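# Press the kettle handle button to pop the lid open

## Task

Push down the button on the top of the kettle's handle until the lid flips open, without tipping the kettle. Finish with the gripper clear of the kettle and the button risen again. The tumbler, the pink cup, the carton, the white mug and the steel pot must all still be upright.

## Robot and tools

Robot: two arms on one table, left_arm and right_arm, each ending in a two-finger gripper. The names do not match image sides. Calibrated bases in the scene frame: left_arm at (-0.021, +0.327, 0) m, quat_wxyz (+1.000, 0, 0, -0.021); right_arm at (-0.009, -0.282, 0) m, quat_wxyz (+1.000, 0, 0, -0.002).

Frame: every hand position, orientation and target is in the scene frame. Its origin sits at table-top height, halfway between the two nominal bases. +z is up, +x reaches out over the table, and left_arm is on the +y side. Positions are in metres. Quaternions are written w first (qw, qx, qy, qz). The gripper's fingers point along its own +z axis and part along its own y axis. end_effector_position is the spot between the finger pads, roughly 1 cm short of the fingertips. Reported poses may be off by a few centimetres, more when an arm is stretched far.

The row: every motion command uses a row of 16 plain numbers, left arm first, then right arm: x, y, z, qw, qx, qy, qz, opening for left_arm, followed by the same eight for right_arm. Each x, y, z, quaternion is an absolute pose in the scene frame, not an offset. Opening runs from -1 (shut) to +1 (fully open, 0.094 m). Both halves must always be filled. To keep an arm still, repeat the pose from the last result it showed before it stopped moving, plus the opening you want; to keep a gripper as it is, repeat its current command, since 0 is itself a command. Keep the quaternion constant across rows to hold orientation.

execute_actions(actions, cameras): actions is a list of actions; each action is a table of up to 15 rows, one row per control step of 1/30 s; if fewer rows are given the final one is repeated to fill 15 steps. A target more than 0.6 m from the gripper's current position along any of its axes gets the action refused for both arms. Each step the controller limits the command to 100 mm and 20 degrees from the measured pose, so one action may fall short; the result's Hand target line shows where the arm is actually being sent. An empty actions list just reports the full state. cameras picks which images return: omitted, null or ["all"] gives all, [] gives none.

move(target, speed, blend, opening_speed, blocking, cameras): drives each gripper in a straight line from its Hand target to the absolute pose in target, which is one 16-number row or a list of up to 15 rows. speed is the top path speed in m/s, 0.002 to 0.5 (default 0.25), one value or one per target; rotation is capped at twice that in rad/s. blend, in metres, rounds corners between listed targets (0 stops at each). opening_speed sets how fast openings change, per second on the -1 to +1 scale, at least 0.2. blocking=false returns after about 0.5 s while motion continues; a new move replaces the running one. Paths do not avoid obstacles or the other arm and stop at 10 s. The extra move: line reports done, off_target, moving, held or fault, and limits such as paced (command clipped) or held (steps withheld). done or off_target says nothing about contact.

wait(seconds): 0 to 10 s with the last commands held. stop(): brakes a running move. zoom_image(camera, region): region is [x0, y0, x1, y1] in pixels of that camera's latest image, at most 504 by 504. read_manual(section): licence texts only, "licences". finished_scene(scene): ends the scene given by its number, 1 to 3; irreversible.

Cameras: cam_high, cam_low, cam_left_wrist, cam_right_wrist, each 896x504.

Result lines: per arm end_effector_position and end_effector_quat_wxyz, Joint positions (last entry is the measured finger gap in metres), Joint torques (joints 1 to 3 wrap at ±28 N m, so big values flip sign), grip_measured on the opening scale (reads slightly wide when empty), grip_effort_nm (motor effort, negative closing, not a pad force), Hand target when an arm is not within 2 mm and 1 degree of its command, velocities when not negligible, temperatures once changed by 5 °C. Calls with actions also list some per-step positions. A gripper can rest a centimetre or more from its commanded pose from friction and weight alone; that is not evidence of contact.

Heat: holding an arm stretched, carrying load or pushing against something it cannot reach warms motors, even during thinking time. MOTOR HOT appears at 75 °C; at 90 °C an OVER-TEMPERATURE FAULT folds that arm away for the rest of the scene; at 100 °C the arm goes limp.

Approach for this job: locate the kettle and the button on top of its handle in the images, bring the nearer arm above it with fingers pointing down, descend slowly, press only a little past contact (impacts hit harder at higher speed and deeper targets), confirm the lid has opened, then lift straight off so the button rises. Avoid: knocking over the tumbler, pink cup, carton, white mug or steel pot; tipping the kettle; anything leaving the table; fast or hard contacts; the two arms or grippers touching each other; routing a gripper close to its own base (it can flip the shoulder posture); and leaving arms straining against unreachable poses.

Each tool is called after "Emit:" as name(argument=value, ...) on one line, values as JSON.

## Session

Emit:
execute_actions(actions=[])

Scene clock: 0.00 s.
left_arm: end_effector_position=(+0.1295, +0.2011, +0.1659) grip_measured=+1.000 grip_effort_nm=n/a end_effector_quat_wxyz=(+0.507, +0.542, +0.636, -0.210) | right_arm: end_effector_position=(+0.1812, -0.1439, +0.1820) grip_measured=+1.000 grip_effort_nm=n/a end_effector_quat_wxyz=(+0.297, +0.147, +0.941, -0.074)
Joint positions: left_arm=[0.28 0.562 0.48 -1 1.103 1.346 0.094] | right_arm=[1.081 1.29 1.148 -1.362 0.618 1.366 0.094]
Joint velocities: within noise
Joint torques (N m): no reading
Motor temperatures (°C): left_arm=[26 34 28 28 27 26 25] | right_arm=[25 31 29 29 29 26 25]
Heat: left arm: 34 °C; right arm: 31 °C.
Hand target: left_arm +0.1268, +0.1995, +0.1677; +0.507, +0.540, +0.636, -0.218 | right_arm +0.1835, -0.1447, +0.1878; +0.306, +0.149, +0.938, -0.071
Tool commands: left_gripper/opening=+1.0 right_gripper/opening=+1.0

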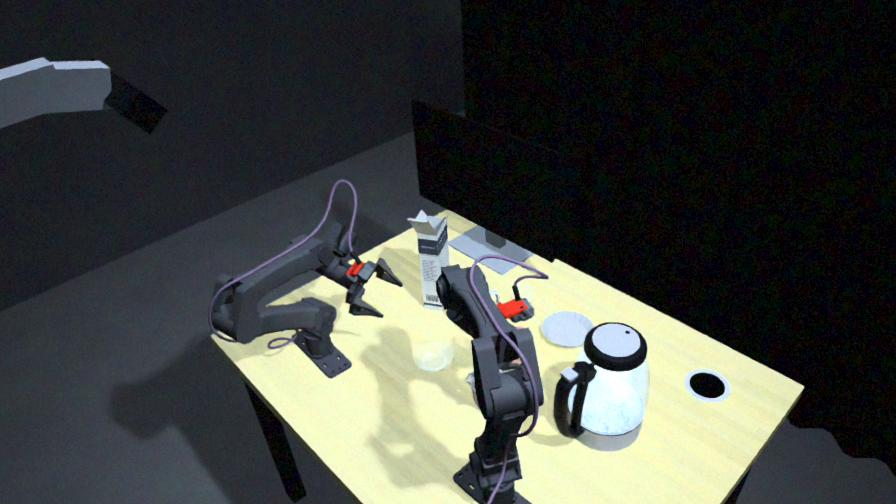

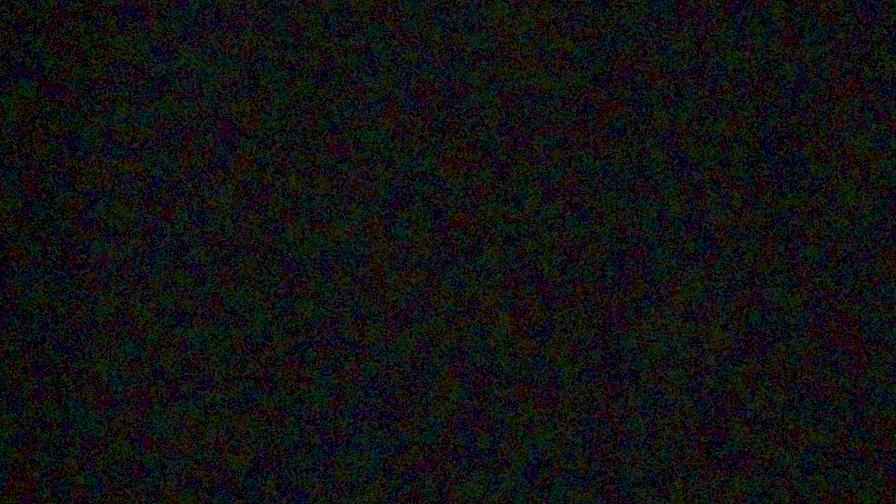

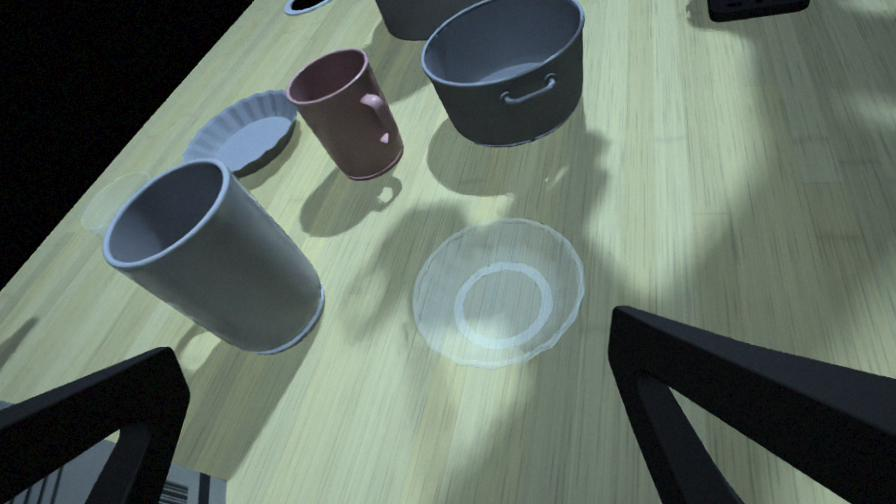

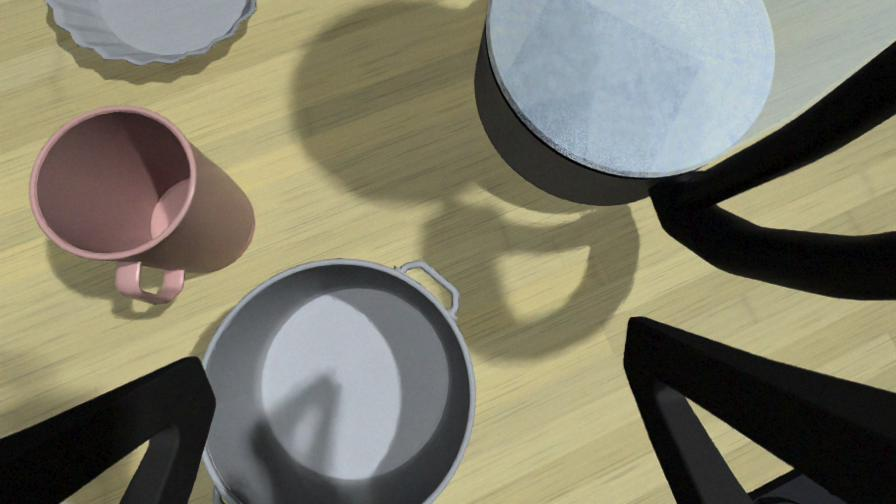

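Emit:
move(target=[[0.1268,0.1995,0.1677,0.507,0.54,0.636,-0.218,1,0.15,-0.15,0.33,0.35,0,0.937,0,-1],[0.1268,0.1995,0.1677,0.507,0.54,0.636,-0.218,1,0.13,-0.23,0.37,0.37,0,0.929,0,-1]], blend=0.04, cameras=["cam_high","cam_right_wrist"])

Emit:
zoom_image(camera="cam_high", region=[450, 230, 750, 470])

Scene clock: 9.30 s.
left_arm: end_effector_position=(+0.1295, +0.2011, +0.1659) grip_measured=+1.000 grip_effort_nm=-0.002 end_effector_quat_wxyz=(+0.507, +0.542, +0.636, -0.210) | right_arm: end_effector_position=(+0.1308, -0.2298, +0.3634) grip_measured=-0.997 grip_effort_nm=-0.178 end_effector_quat_wxyz=(+0.391, -0.039, +0.913, +0.108)
Joint positions: left_arm=[0.28 0.562 0.48 -1 1.103 1.346 0.094] | right_arm=[0.642 0.829 1.635 -1.569 0.24 0.45 0]
Joint torques (N m): left_arm=[-0.35 1.24 6.15 0.96 0.64 -0.03] | right_arm=[-0.5 2.99 6.54 1.62 0.07 -0.06]
Hand target: left_arm +0.1269, +0.1994, +0.1677; +0.507, +0.540, +0.636, -0.218 | right_arm +0.1308, -0.2306, +0.3696; +0.398, -0.042, +0.910, +0.109
Off the commanded pose: left_arm 0.004 m, 1 deg | right_arm 0.007 m, 13 deg.
joint sent to its limit (right arm) — joint 4 (wrist pitch), lower limit. The joint targets are off in orientation, not in position.
move: off_target (right_arm)
Images, in order: cam_high, cam_right_wrist.

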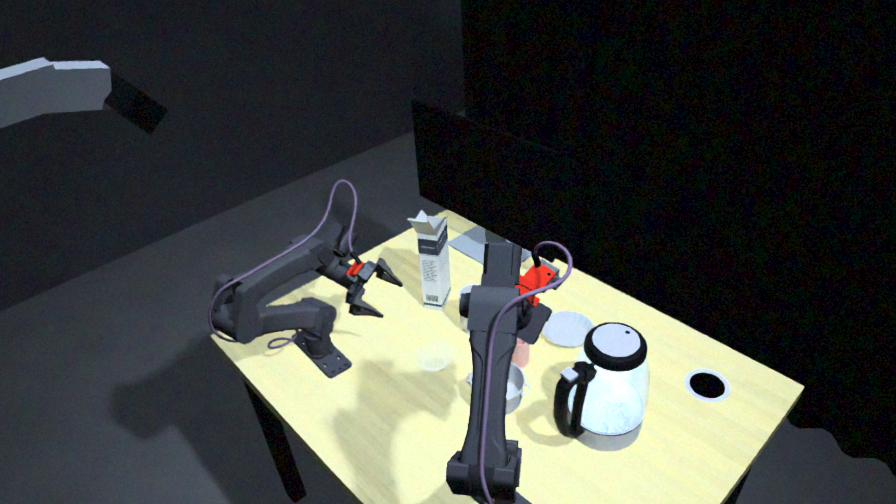

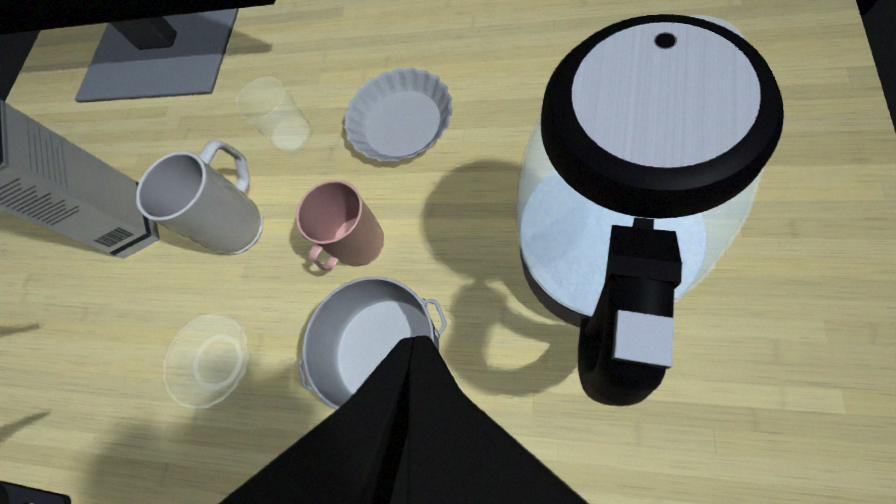

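Scaled by 1.680 from the camera's 896x504 image, which has a finer 1280x720 frame.

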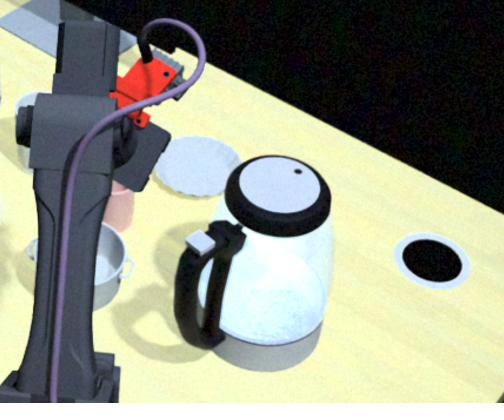

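Emit:
move(target=[0.1268,0.1995,0.1677,0.507,0.54,0.636,-0.218,1,0.158,-0.297,0.275,0.259,0,0.966,0,-1], cameras=["cam_high","cam_right_wrist"])

Scene clock: 22.97 s.
left_arm: end_effector_position=(+0.1295, +0.2011, +0.1659) grip_measured=+1.000 grip_effort_nm=-0.002 end_effector_quat_wxyz=(+0.507, +0.542, +0.636, -0.210) | right_arm: end_effector_position=(+0.1564, -0.2972, +0.2756) grip_measured=-0.997 grip_effort_nm=-0.183 end_effector_quat_wxyz=(+0.254, +0.004, +0.967, -0.001)
Joint positions: left_arm=[0.28 0.562 0.48 -1 1.103 1.346 0.094] | right_arm=[-0.187 0.902 1.383 -1.546 -0.088 -0.159 0]
Joint torques (N m): left_arm=[-0.02 1.18 6.16 0.93 0.64 0.04] | right_arm=[-0.51 -0.18 4.9 1.4 -0.15 -0.05]
Hand target: left_arm +0.1269, +0.1994, +0.1677; +0.507, +0.540, +0.636, -0.218 | right_arm +0.1580, -0.2970, +0.2750; +0.259, +0.000, +0.966, +0.000
Off the commanded pose: left_arm 0.004 m, 1 deg | right_arm 0.002 m, 1 deg.
move: done
Images, in order: cam_high, cam_right_wrist.

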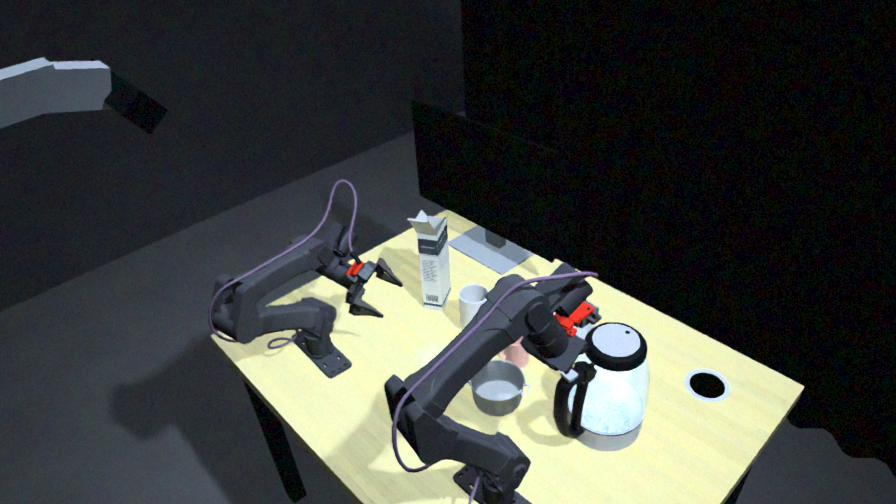

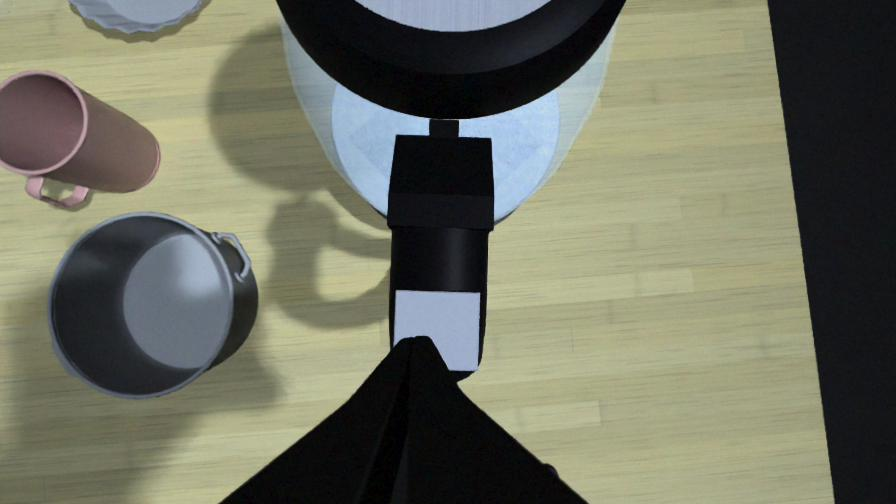

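Emit:
move(target=[[0.1268,0.1995,0.1677,0.507,0.54,0.636,-0.218,1,0.156,-0.304,0.258,0.259,0,0.966,0,-1],[0.1268,0.1995,0.1677,0.507,0.54,0.636,-0.218,1,0.154,-0.304,0.223,0.259,0,0.966,0,-1]], speed=0.05, blend=0.005, cameras=["cam_high","cam_right_wrist"])

Scene clock: 28.50 s.
left_arm: end_effector_position=(+0.1295, +0.2011, +0.1659) grip_measured=+1.000 grip_effort_nm=-0.007 end_effector_quat_wxyz=(+0.507, +0.542, +0.636, -0.210) | right_arm: end_effector_position=(+0.1520, -0.3042, +0.2449) grip_measured=-0.997 grip_effort_nm=-0.183 end_effector_quat_wxyz=(+0.289, +0.002, +0.957, -0.011)
Joint positions: left_arm=[0.28 0.562 0.48 -1 1.103 1.346 0.094] | right_arm=[-0.29 0.752 1.166 -1.413 -0.14 -0.248 0]
Joint torques (N m): left_arm=[-0.16 1.16 6.12 0.93 0.6 0] | right_arm=[-0.36 3.12 1.57 1.48 -0.18 -0.07]
Hand target: left_arm +0.1269, +0.1994, +0.1677; +0.507, +0.540, +0.636, -0.218 | right_arm +0.1527, -0.3038, +0.2237; +0.259, +0.000, +0.966, +0.000
Off the commanded pose: left_arm 0.004 m, 1 deg | right_arm 0.022 m, 4 deg.
move: off_target (right_arm)
Images, in order: cam_high, cam_right_wrist.

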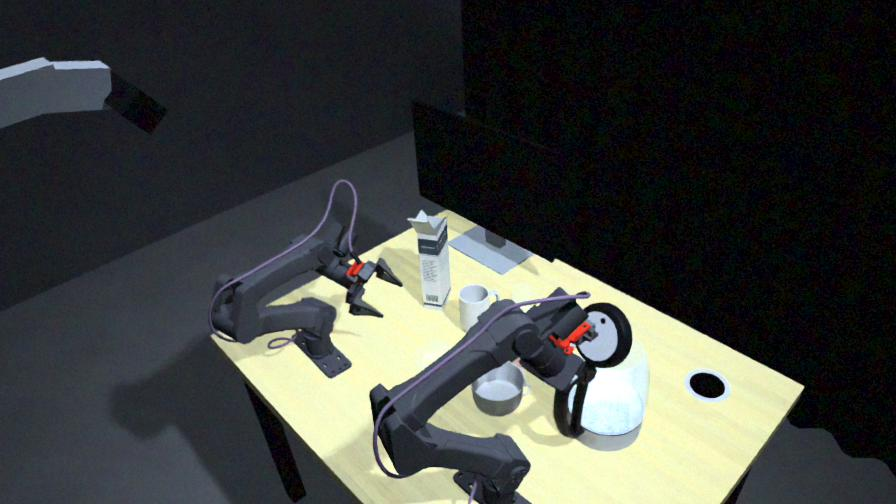

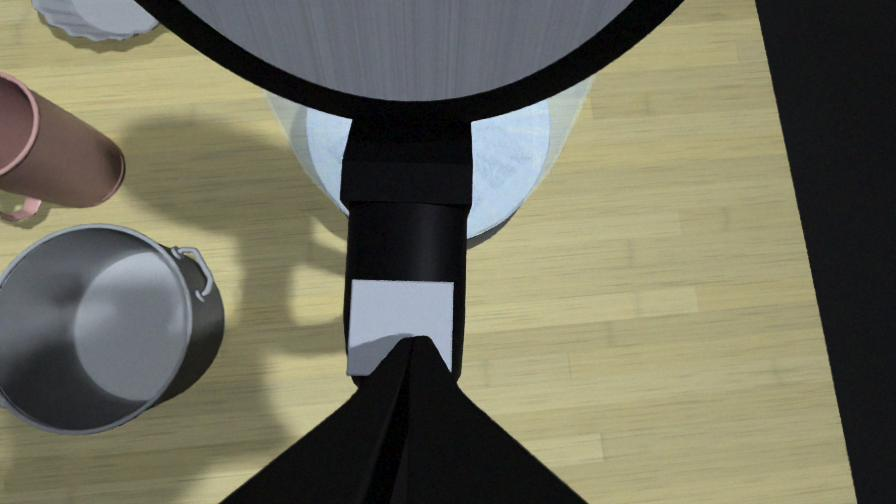

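Opened first try. Lift off.

Emit:
move(target=[0.1268,0.1995,0.1677,0.507,0.54,0.636,-0.218,1,0.14,-0.302,0.3,0.259,0,0.966,0,-1], speed=0.12, cameras=["cam_high","cam_right_wrist"])

Scene clock: 31.77 s.
left_arm: end_effector_position=(+0.1295, +0.2011, +0.1659) grip_measured=+1.000 grip_effort_nm=-0.002 end_effector_quat_wxyz=(+0.507, +0.542, +0.636, -0.210) | right_arm: end_effector_position=(+0.1420, -0.3022, +0.2904) grip_measured=-0.997 grip_effort_nm=-0.178 end_effector_quat_wxyz=(+0.288, +0.003, +0.958, -0.017)
Joint positions: left_arm=[0.28 0.562 0.48 -1 1.103 1.346 0.094] | right_arm=[-0.266 0.838 1.411 -1.569 -0.113 -0.23 0]
Joint torques (N m): left_arm=[-0.34 1.21 6.08 0.94 0.64 -0.03] | right_arm=[0.53 0.58 7.56 1.31 0 0.14]
Hand target: left_arm +0.1269, +0.1994, +0.1677; +0.507, +0.540, +0.636, -0.218 | right_arm +0.1405, -0.3018, +0.2992; +0.301, +0.005, +0.953, -0.021
Off the commanded pose: left_arm 0.004 m, 1 deg | right_arm 0.010 m, 4 deg.
joint sent to its limit (right arm) — joint 4 (wrist pitch), lower limit. The joint targets are off in orientation, not in position.
move: off_target (right_arm)
Images, in order: cam_high, cam_right_wrist.

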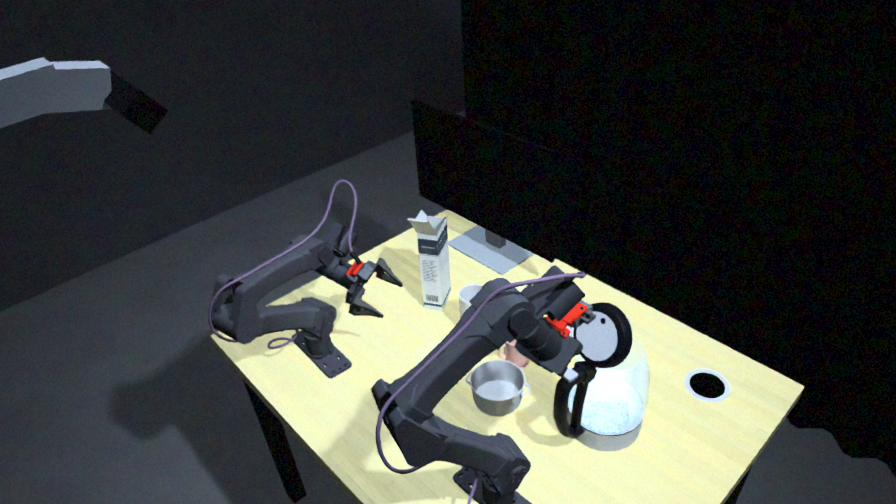

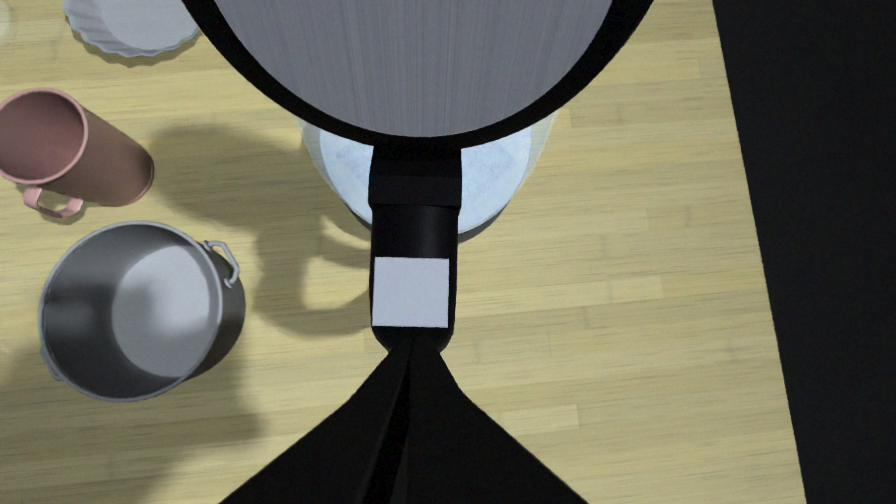

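Emit:
finished_scene(scene=2)

The scene is finished: the task was done.


## Next scene

The same job, from a new start.

Emit:
execute_actions(actions=[])

Scene clock: 0.00 s.
left_arm: end_effector_position=(+0.3372, +0.0565, +0.3486) grip_measured=+1.000 grip_effort_nm=n/a end_effector_quat_wxyz=(+0.420, +0.620, +0.649, -0.135) | right_arm: end_effector_position=(+0.0831, -0.0894, +0.3602) grip_measured=+1.000 grip_effort_nm=n/a end_effector_quat_wxyz=(-0.403, +0.694, -0.588, -0.105)
Joint positions: left_arm=[-0.429 1.705 1.984 -1.032 0.467 0.849 0.094] | right_arm=[1.113 0.931 1.557 -1.338 -0.01 -0.621 0.094]
Joint velocities: within noise
Joint torques (N m): no reading
Motor temperatures (°C): left_arm=[26 32 26 26 27 26 25] | right_arm=[25 30 28 28 28 26 25]
Heat: left arm: 32 °C; right arm: 30 °C.
Hand target: left_arm +0.3339, +0.0570, +0.3478; +0.415, +0.620, +0.651, -0.141 | right_arm +0.0824, -0.0899, +0.3653; -0.411, +0.690, -0.586, -0.109
Tool commands: left_gripper/opening=+1.0 right_gripper/opening=+1.0

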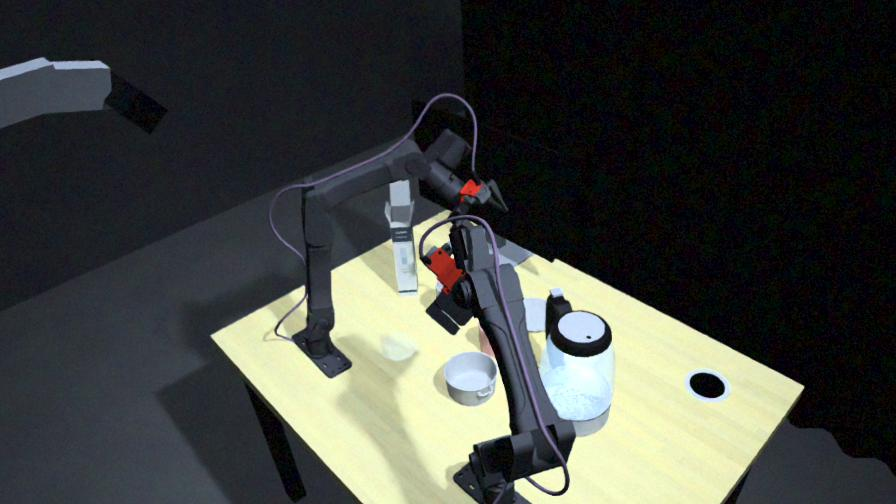

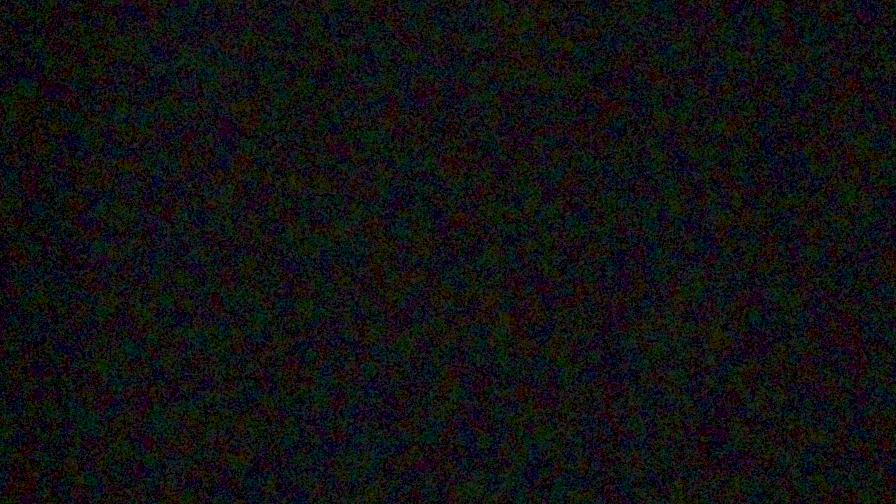

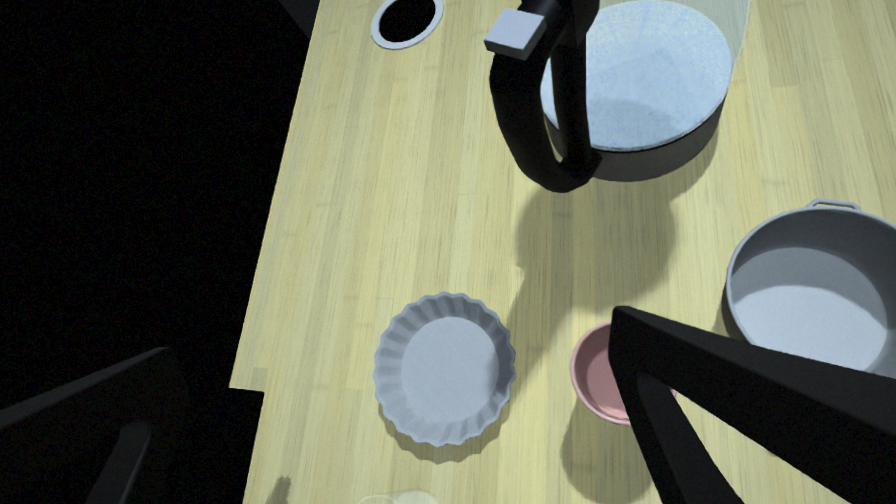

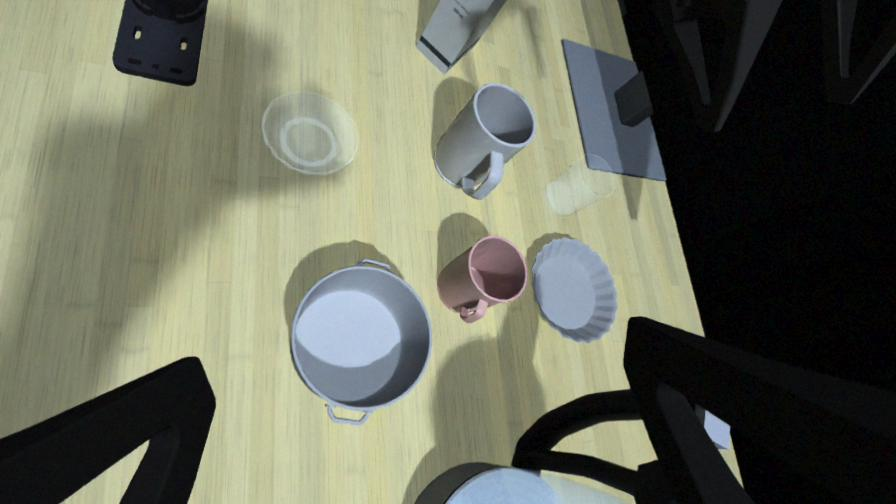

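Emit:
move(target=[0.348,-0.130,0.282,0.2535,0.514,0.804,-0.162,-1,0.0824,-0.0899,0.3653,-0.411,0.690,-0.586,-0.109,1], cameras=["cam_high","cam_left_wrist"])

Scene clock: 28.83 s.
left_arm: end_effector_position=(+0.3441, -0.1295, +0.3007) grip_measured=-0.994 grip_effort_nm=-0.339 end_effector_quat_wxyz=(+0.360, +0.492, +0.768, -0.198) | right_arm: end_effector_position=(+0.0831, -0.0894, +0.3602) grip_measured=+1.000 grip_effort_nm=-0.046 end_effector_quat_wxyz=(-0.403, +0.694, -0.588, -0.105)
Joint positions: left_arm=[-0.806 2.377 2.849 -1.207 0.168 0.218 0] | right_arm=[1.113 0.931 1.557 -1.338 -0.01 -0.621 0.094]
Joint torques (N m): left_arm=[0.32 -9.48 6.54 1.59 0.03 -0.06] | right_arm=[0.12 -0.14 6.16 1.72 -0.03 0.11]
Motor temperatures (°C): left_arm=[26 37 29 31 27 26 25] | right_arm=[25 29 29 31 28 26 24]
Heat: left arm: 37 °C; right arm: 31 °C.
Hand target: left_arm +0.3474, -0.1293, +0.2816; +0.340, +0.490, +0.779, -0.192 | right_arm +0.0825, -0.0899, +0.3652; -0.411, +0.690, -0.586, -0.109
Off the commanded pose: left_arm 0.019 m, 14 deg | right_arm 0.005 m, 1 deg.
elbow stopped short (left arm): the move would have taken joint 3 (elbow) straighter than the controller allows.
move: off_target (left_arm)
Images, in order: cam_high, cam_left_wrist.

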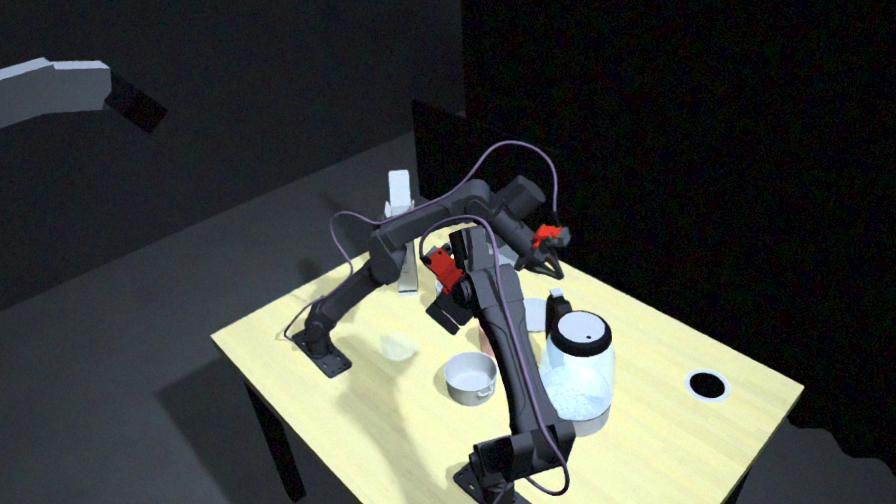

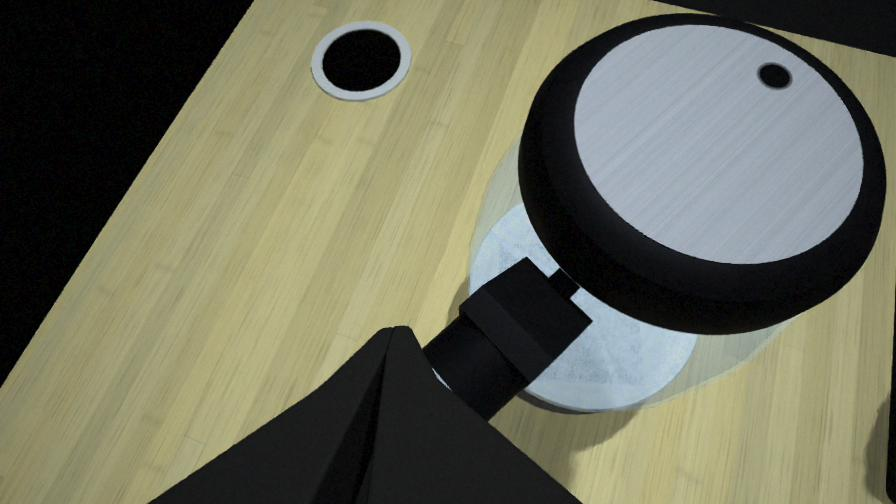

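Emit:
move(target=[0.344,-0.117,0.268,0.34,0.492,0.778,-0.194,-1,0.0824,-0.0899,0.3653,-0.411,0.690,-0.586,-0.109,1], speed=0.12, cameras=["cam_high","cam_left_wrist"])

Scene clock: 47.07 s.
left_arm: end_effector_position=(+0.3467, -0.1267, +0.2684) grip_measured=-0.994 grip_effort_nm=-0.344 end_effector_quat_wxyz=(+0.349, +0.493, +0.772, -0.197) | right_arm: end_effector_position=(+0.0831, -0.0894, +0.3602) grip_measured=+1.000 grip_effort_nm=-0.042 end_effector_quat_wxyz=(-0.403, +0.694, -0.588, -0.105)
Joint positions: left_arm=[-0.797 2.207 2.403 -0.957 0.178 0.222 0] | right_arm=[1.113 0.931 1.557 -1.338 -0.01 -0.621 0.094]
Joint torques (N m): left_arm=[0.68 -13.72 4.49 1.64 0.11 0.04] | right_arm=[0.12 -0.14 6.16 1.72 -0.04 0.1]
Hand target: left_arm +0.3441, -0.1172, +0.2680; +0.340, +0.492, +0.778, -0.194 | right_arm +0.0825, -0.0899, +0.3652; -0.411, +0.690, -0.586, -0.109
Off the commanded pose: left_arm 0.010 m, 1 deg | right_arm 0.005 m, 1 deg.
move: done
Images, in order: cam_high, cam_left_wrist.

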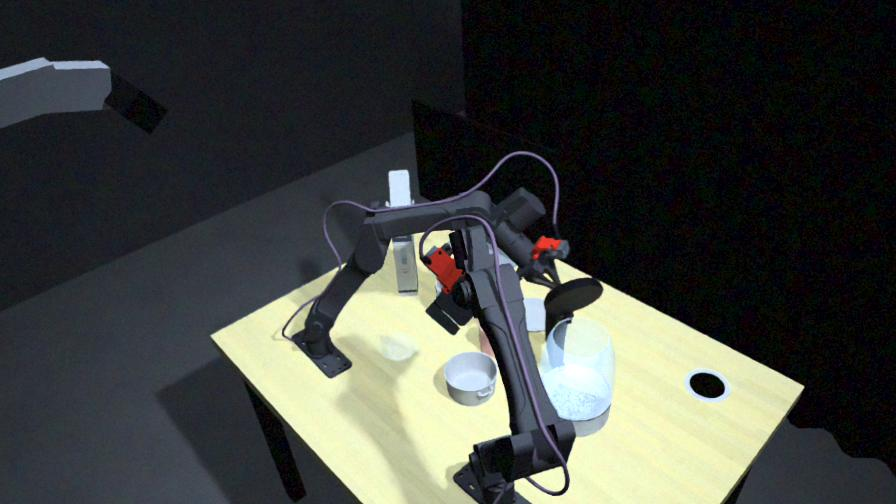

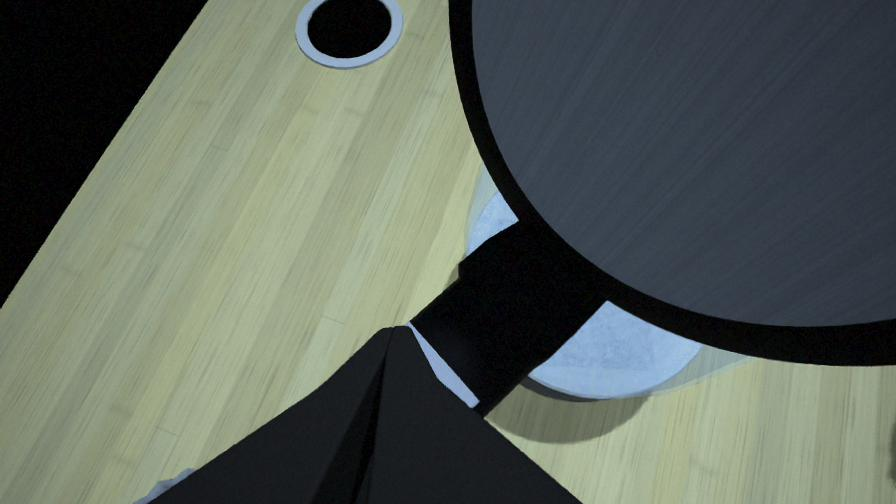

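Emit:
move(target=[0.33,-0.05,0.33,0.36,0.492,0.768,-0.198,-1,0.0824,-0.0899,0.3653,-0.411,0.690,-0.586,-0.109,1], speed=0.12, cameras=["cam_high","cam_left_wrist"])

Scene clock: 53.73 s.
left_arm: end_effector_position=(+0.3375, -0.0588, +0.3271) grip_measured=-0.994 grip_effort_nm=-0.339 end_effector_quat_wxyz=(+0.367, +0.490, +0.766, -0.197) | right_arm: end_effector_position=(+0.0831, -0.0894, +0.3602) grip_measured=+1.000 grip_effort_nm=-0.046 end_effector_quat_wxyz=(-0.403, +0.694, -0.588, -0.105)
Joint positions: left_arm=[-0.704 1.999 2.309 -1.046 0.238 0.288 0] | right_arm=[1.113 0.931 1.557 -1.338 -0.01 -0.621 0.094]
Joint torques (N m): left_arm=[0.47 -11.89 4.62 1.61 0.23 0.04] | right_arm=[0.12 -0.16 6.16 1.72 -0.03 0.1]
Motor temperatures (°C): left_arm=[26 42 29 31 27 26 25] | right_arm=[25 29 29 32 28 26 24]
Heat: left arm: 42 °C; right arm: 32 °C.
Hand target: left_arm +0.3302, -0.0503, +0.3299; +0.360, +0.492, +0.768, -0.198 | right_arm +0.0825, -0.0899, +0.3652; -0.411, +0.690, -0.586, -0.109
Off the commanded pose: left_arm 0.012 m, 1 deg | right_arm 0.005 m, 1 deg.
move: off_target (left_arm)
Images, in order: cam_high, cam_left_wrist.

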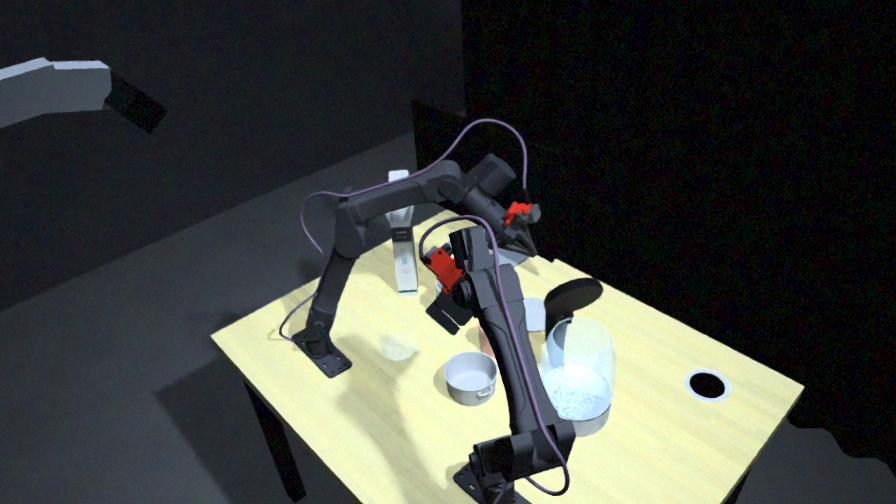

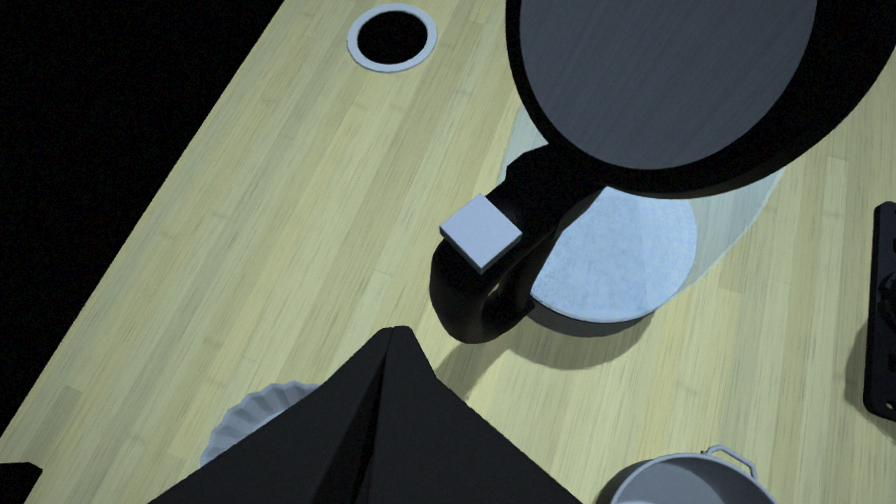

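Emit:
finished_scene(scene=3)

The scene is finished: the task was done.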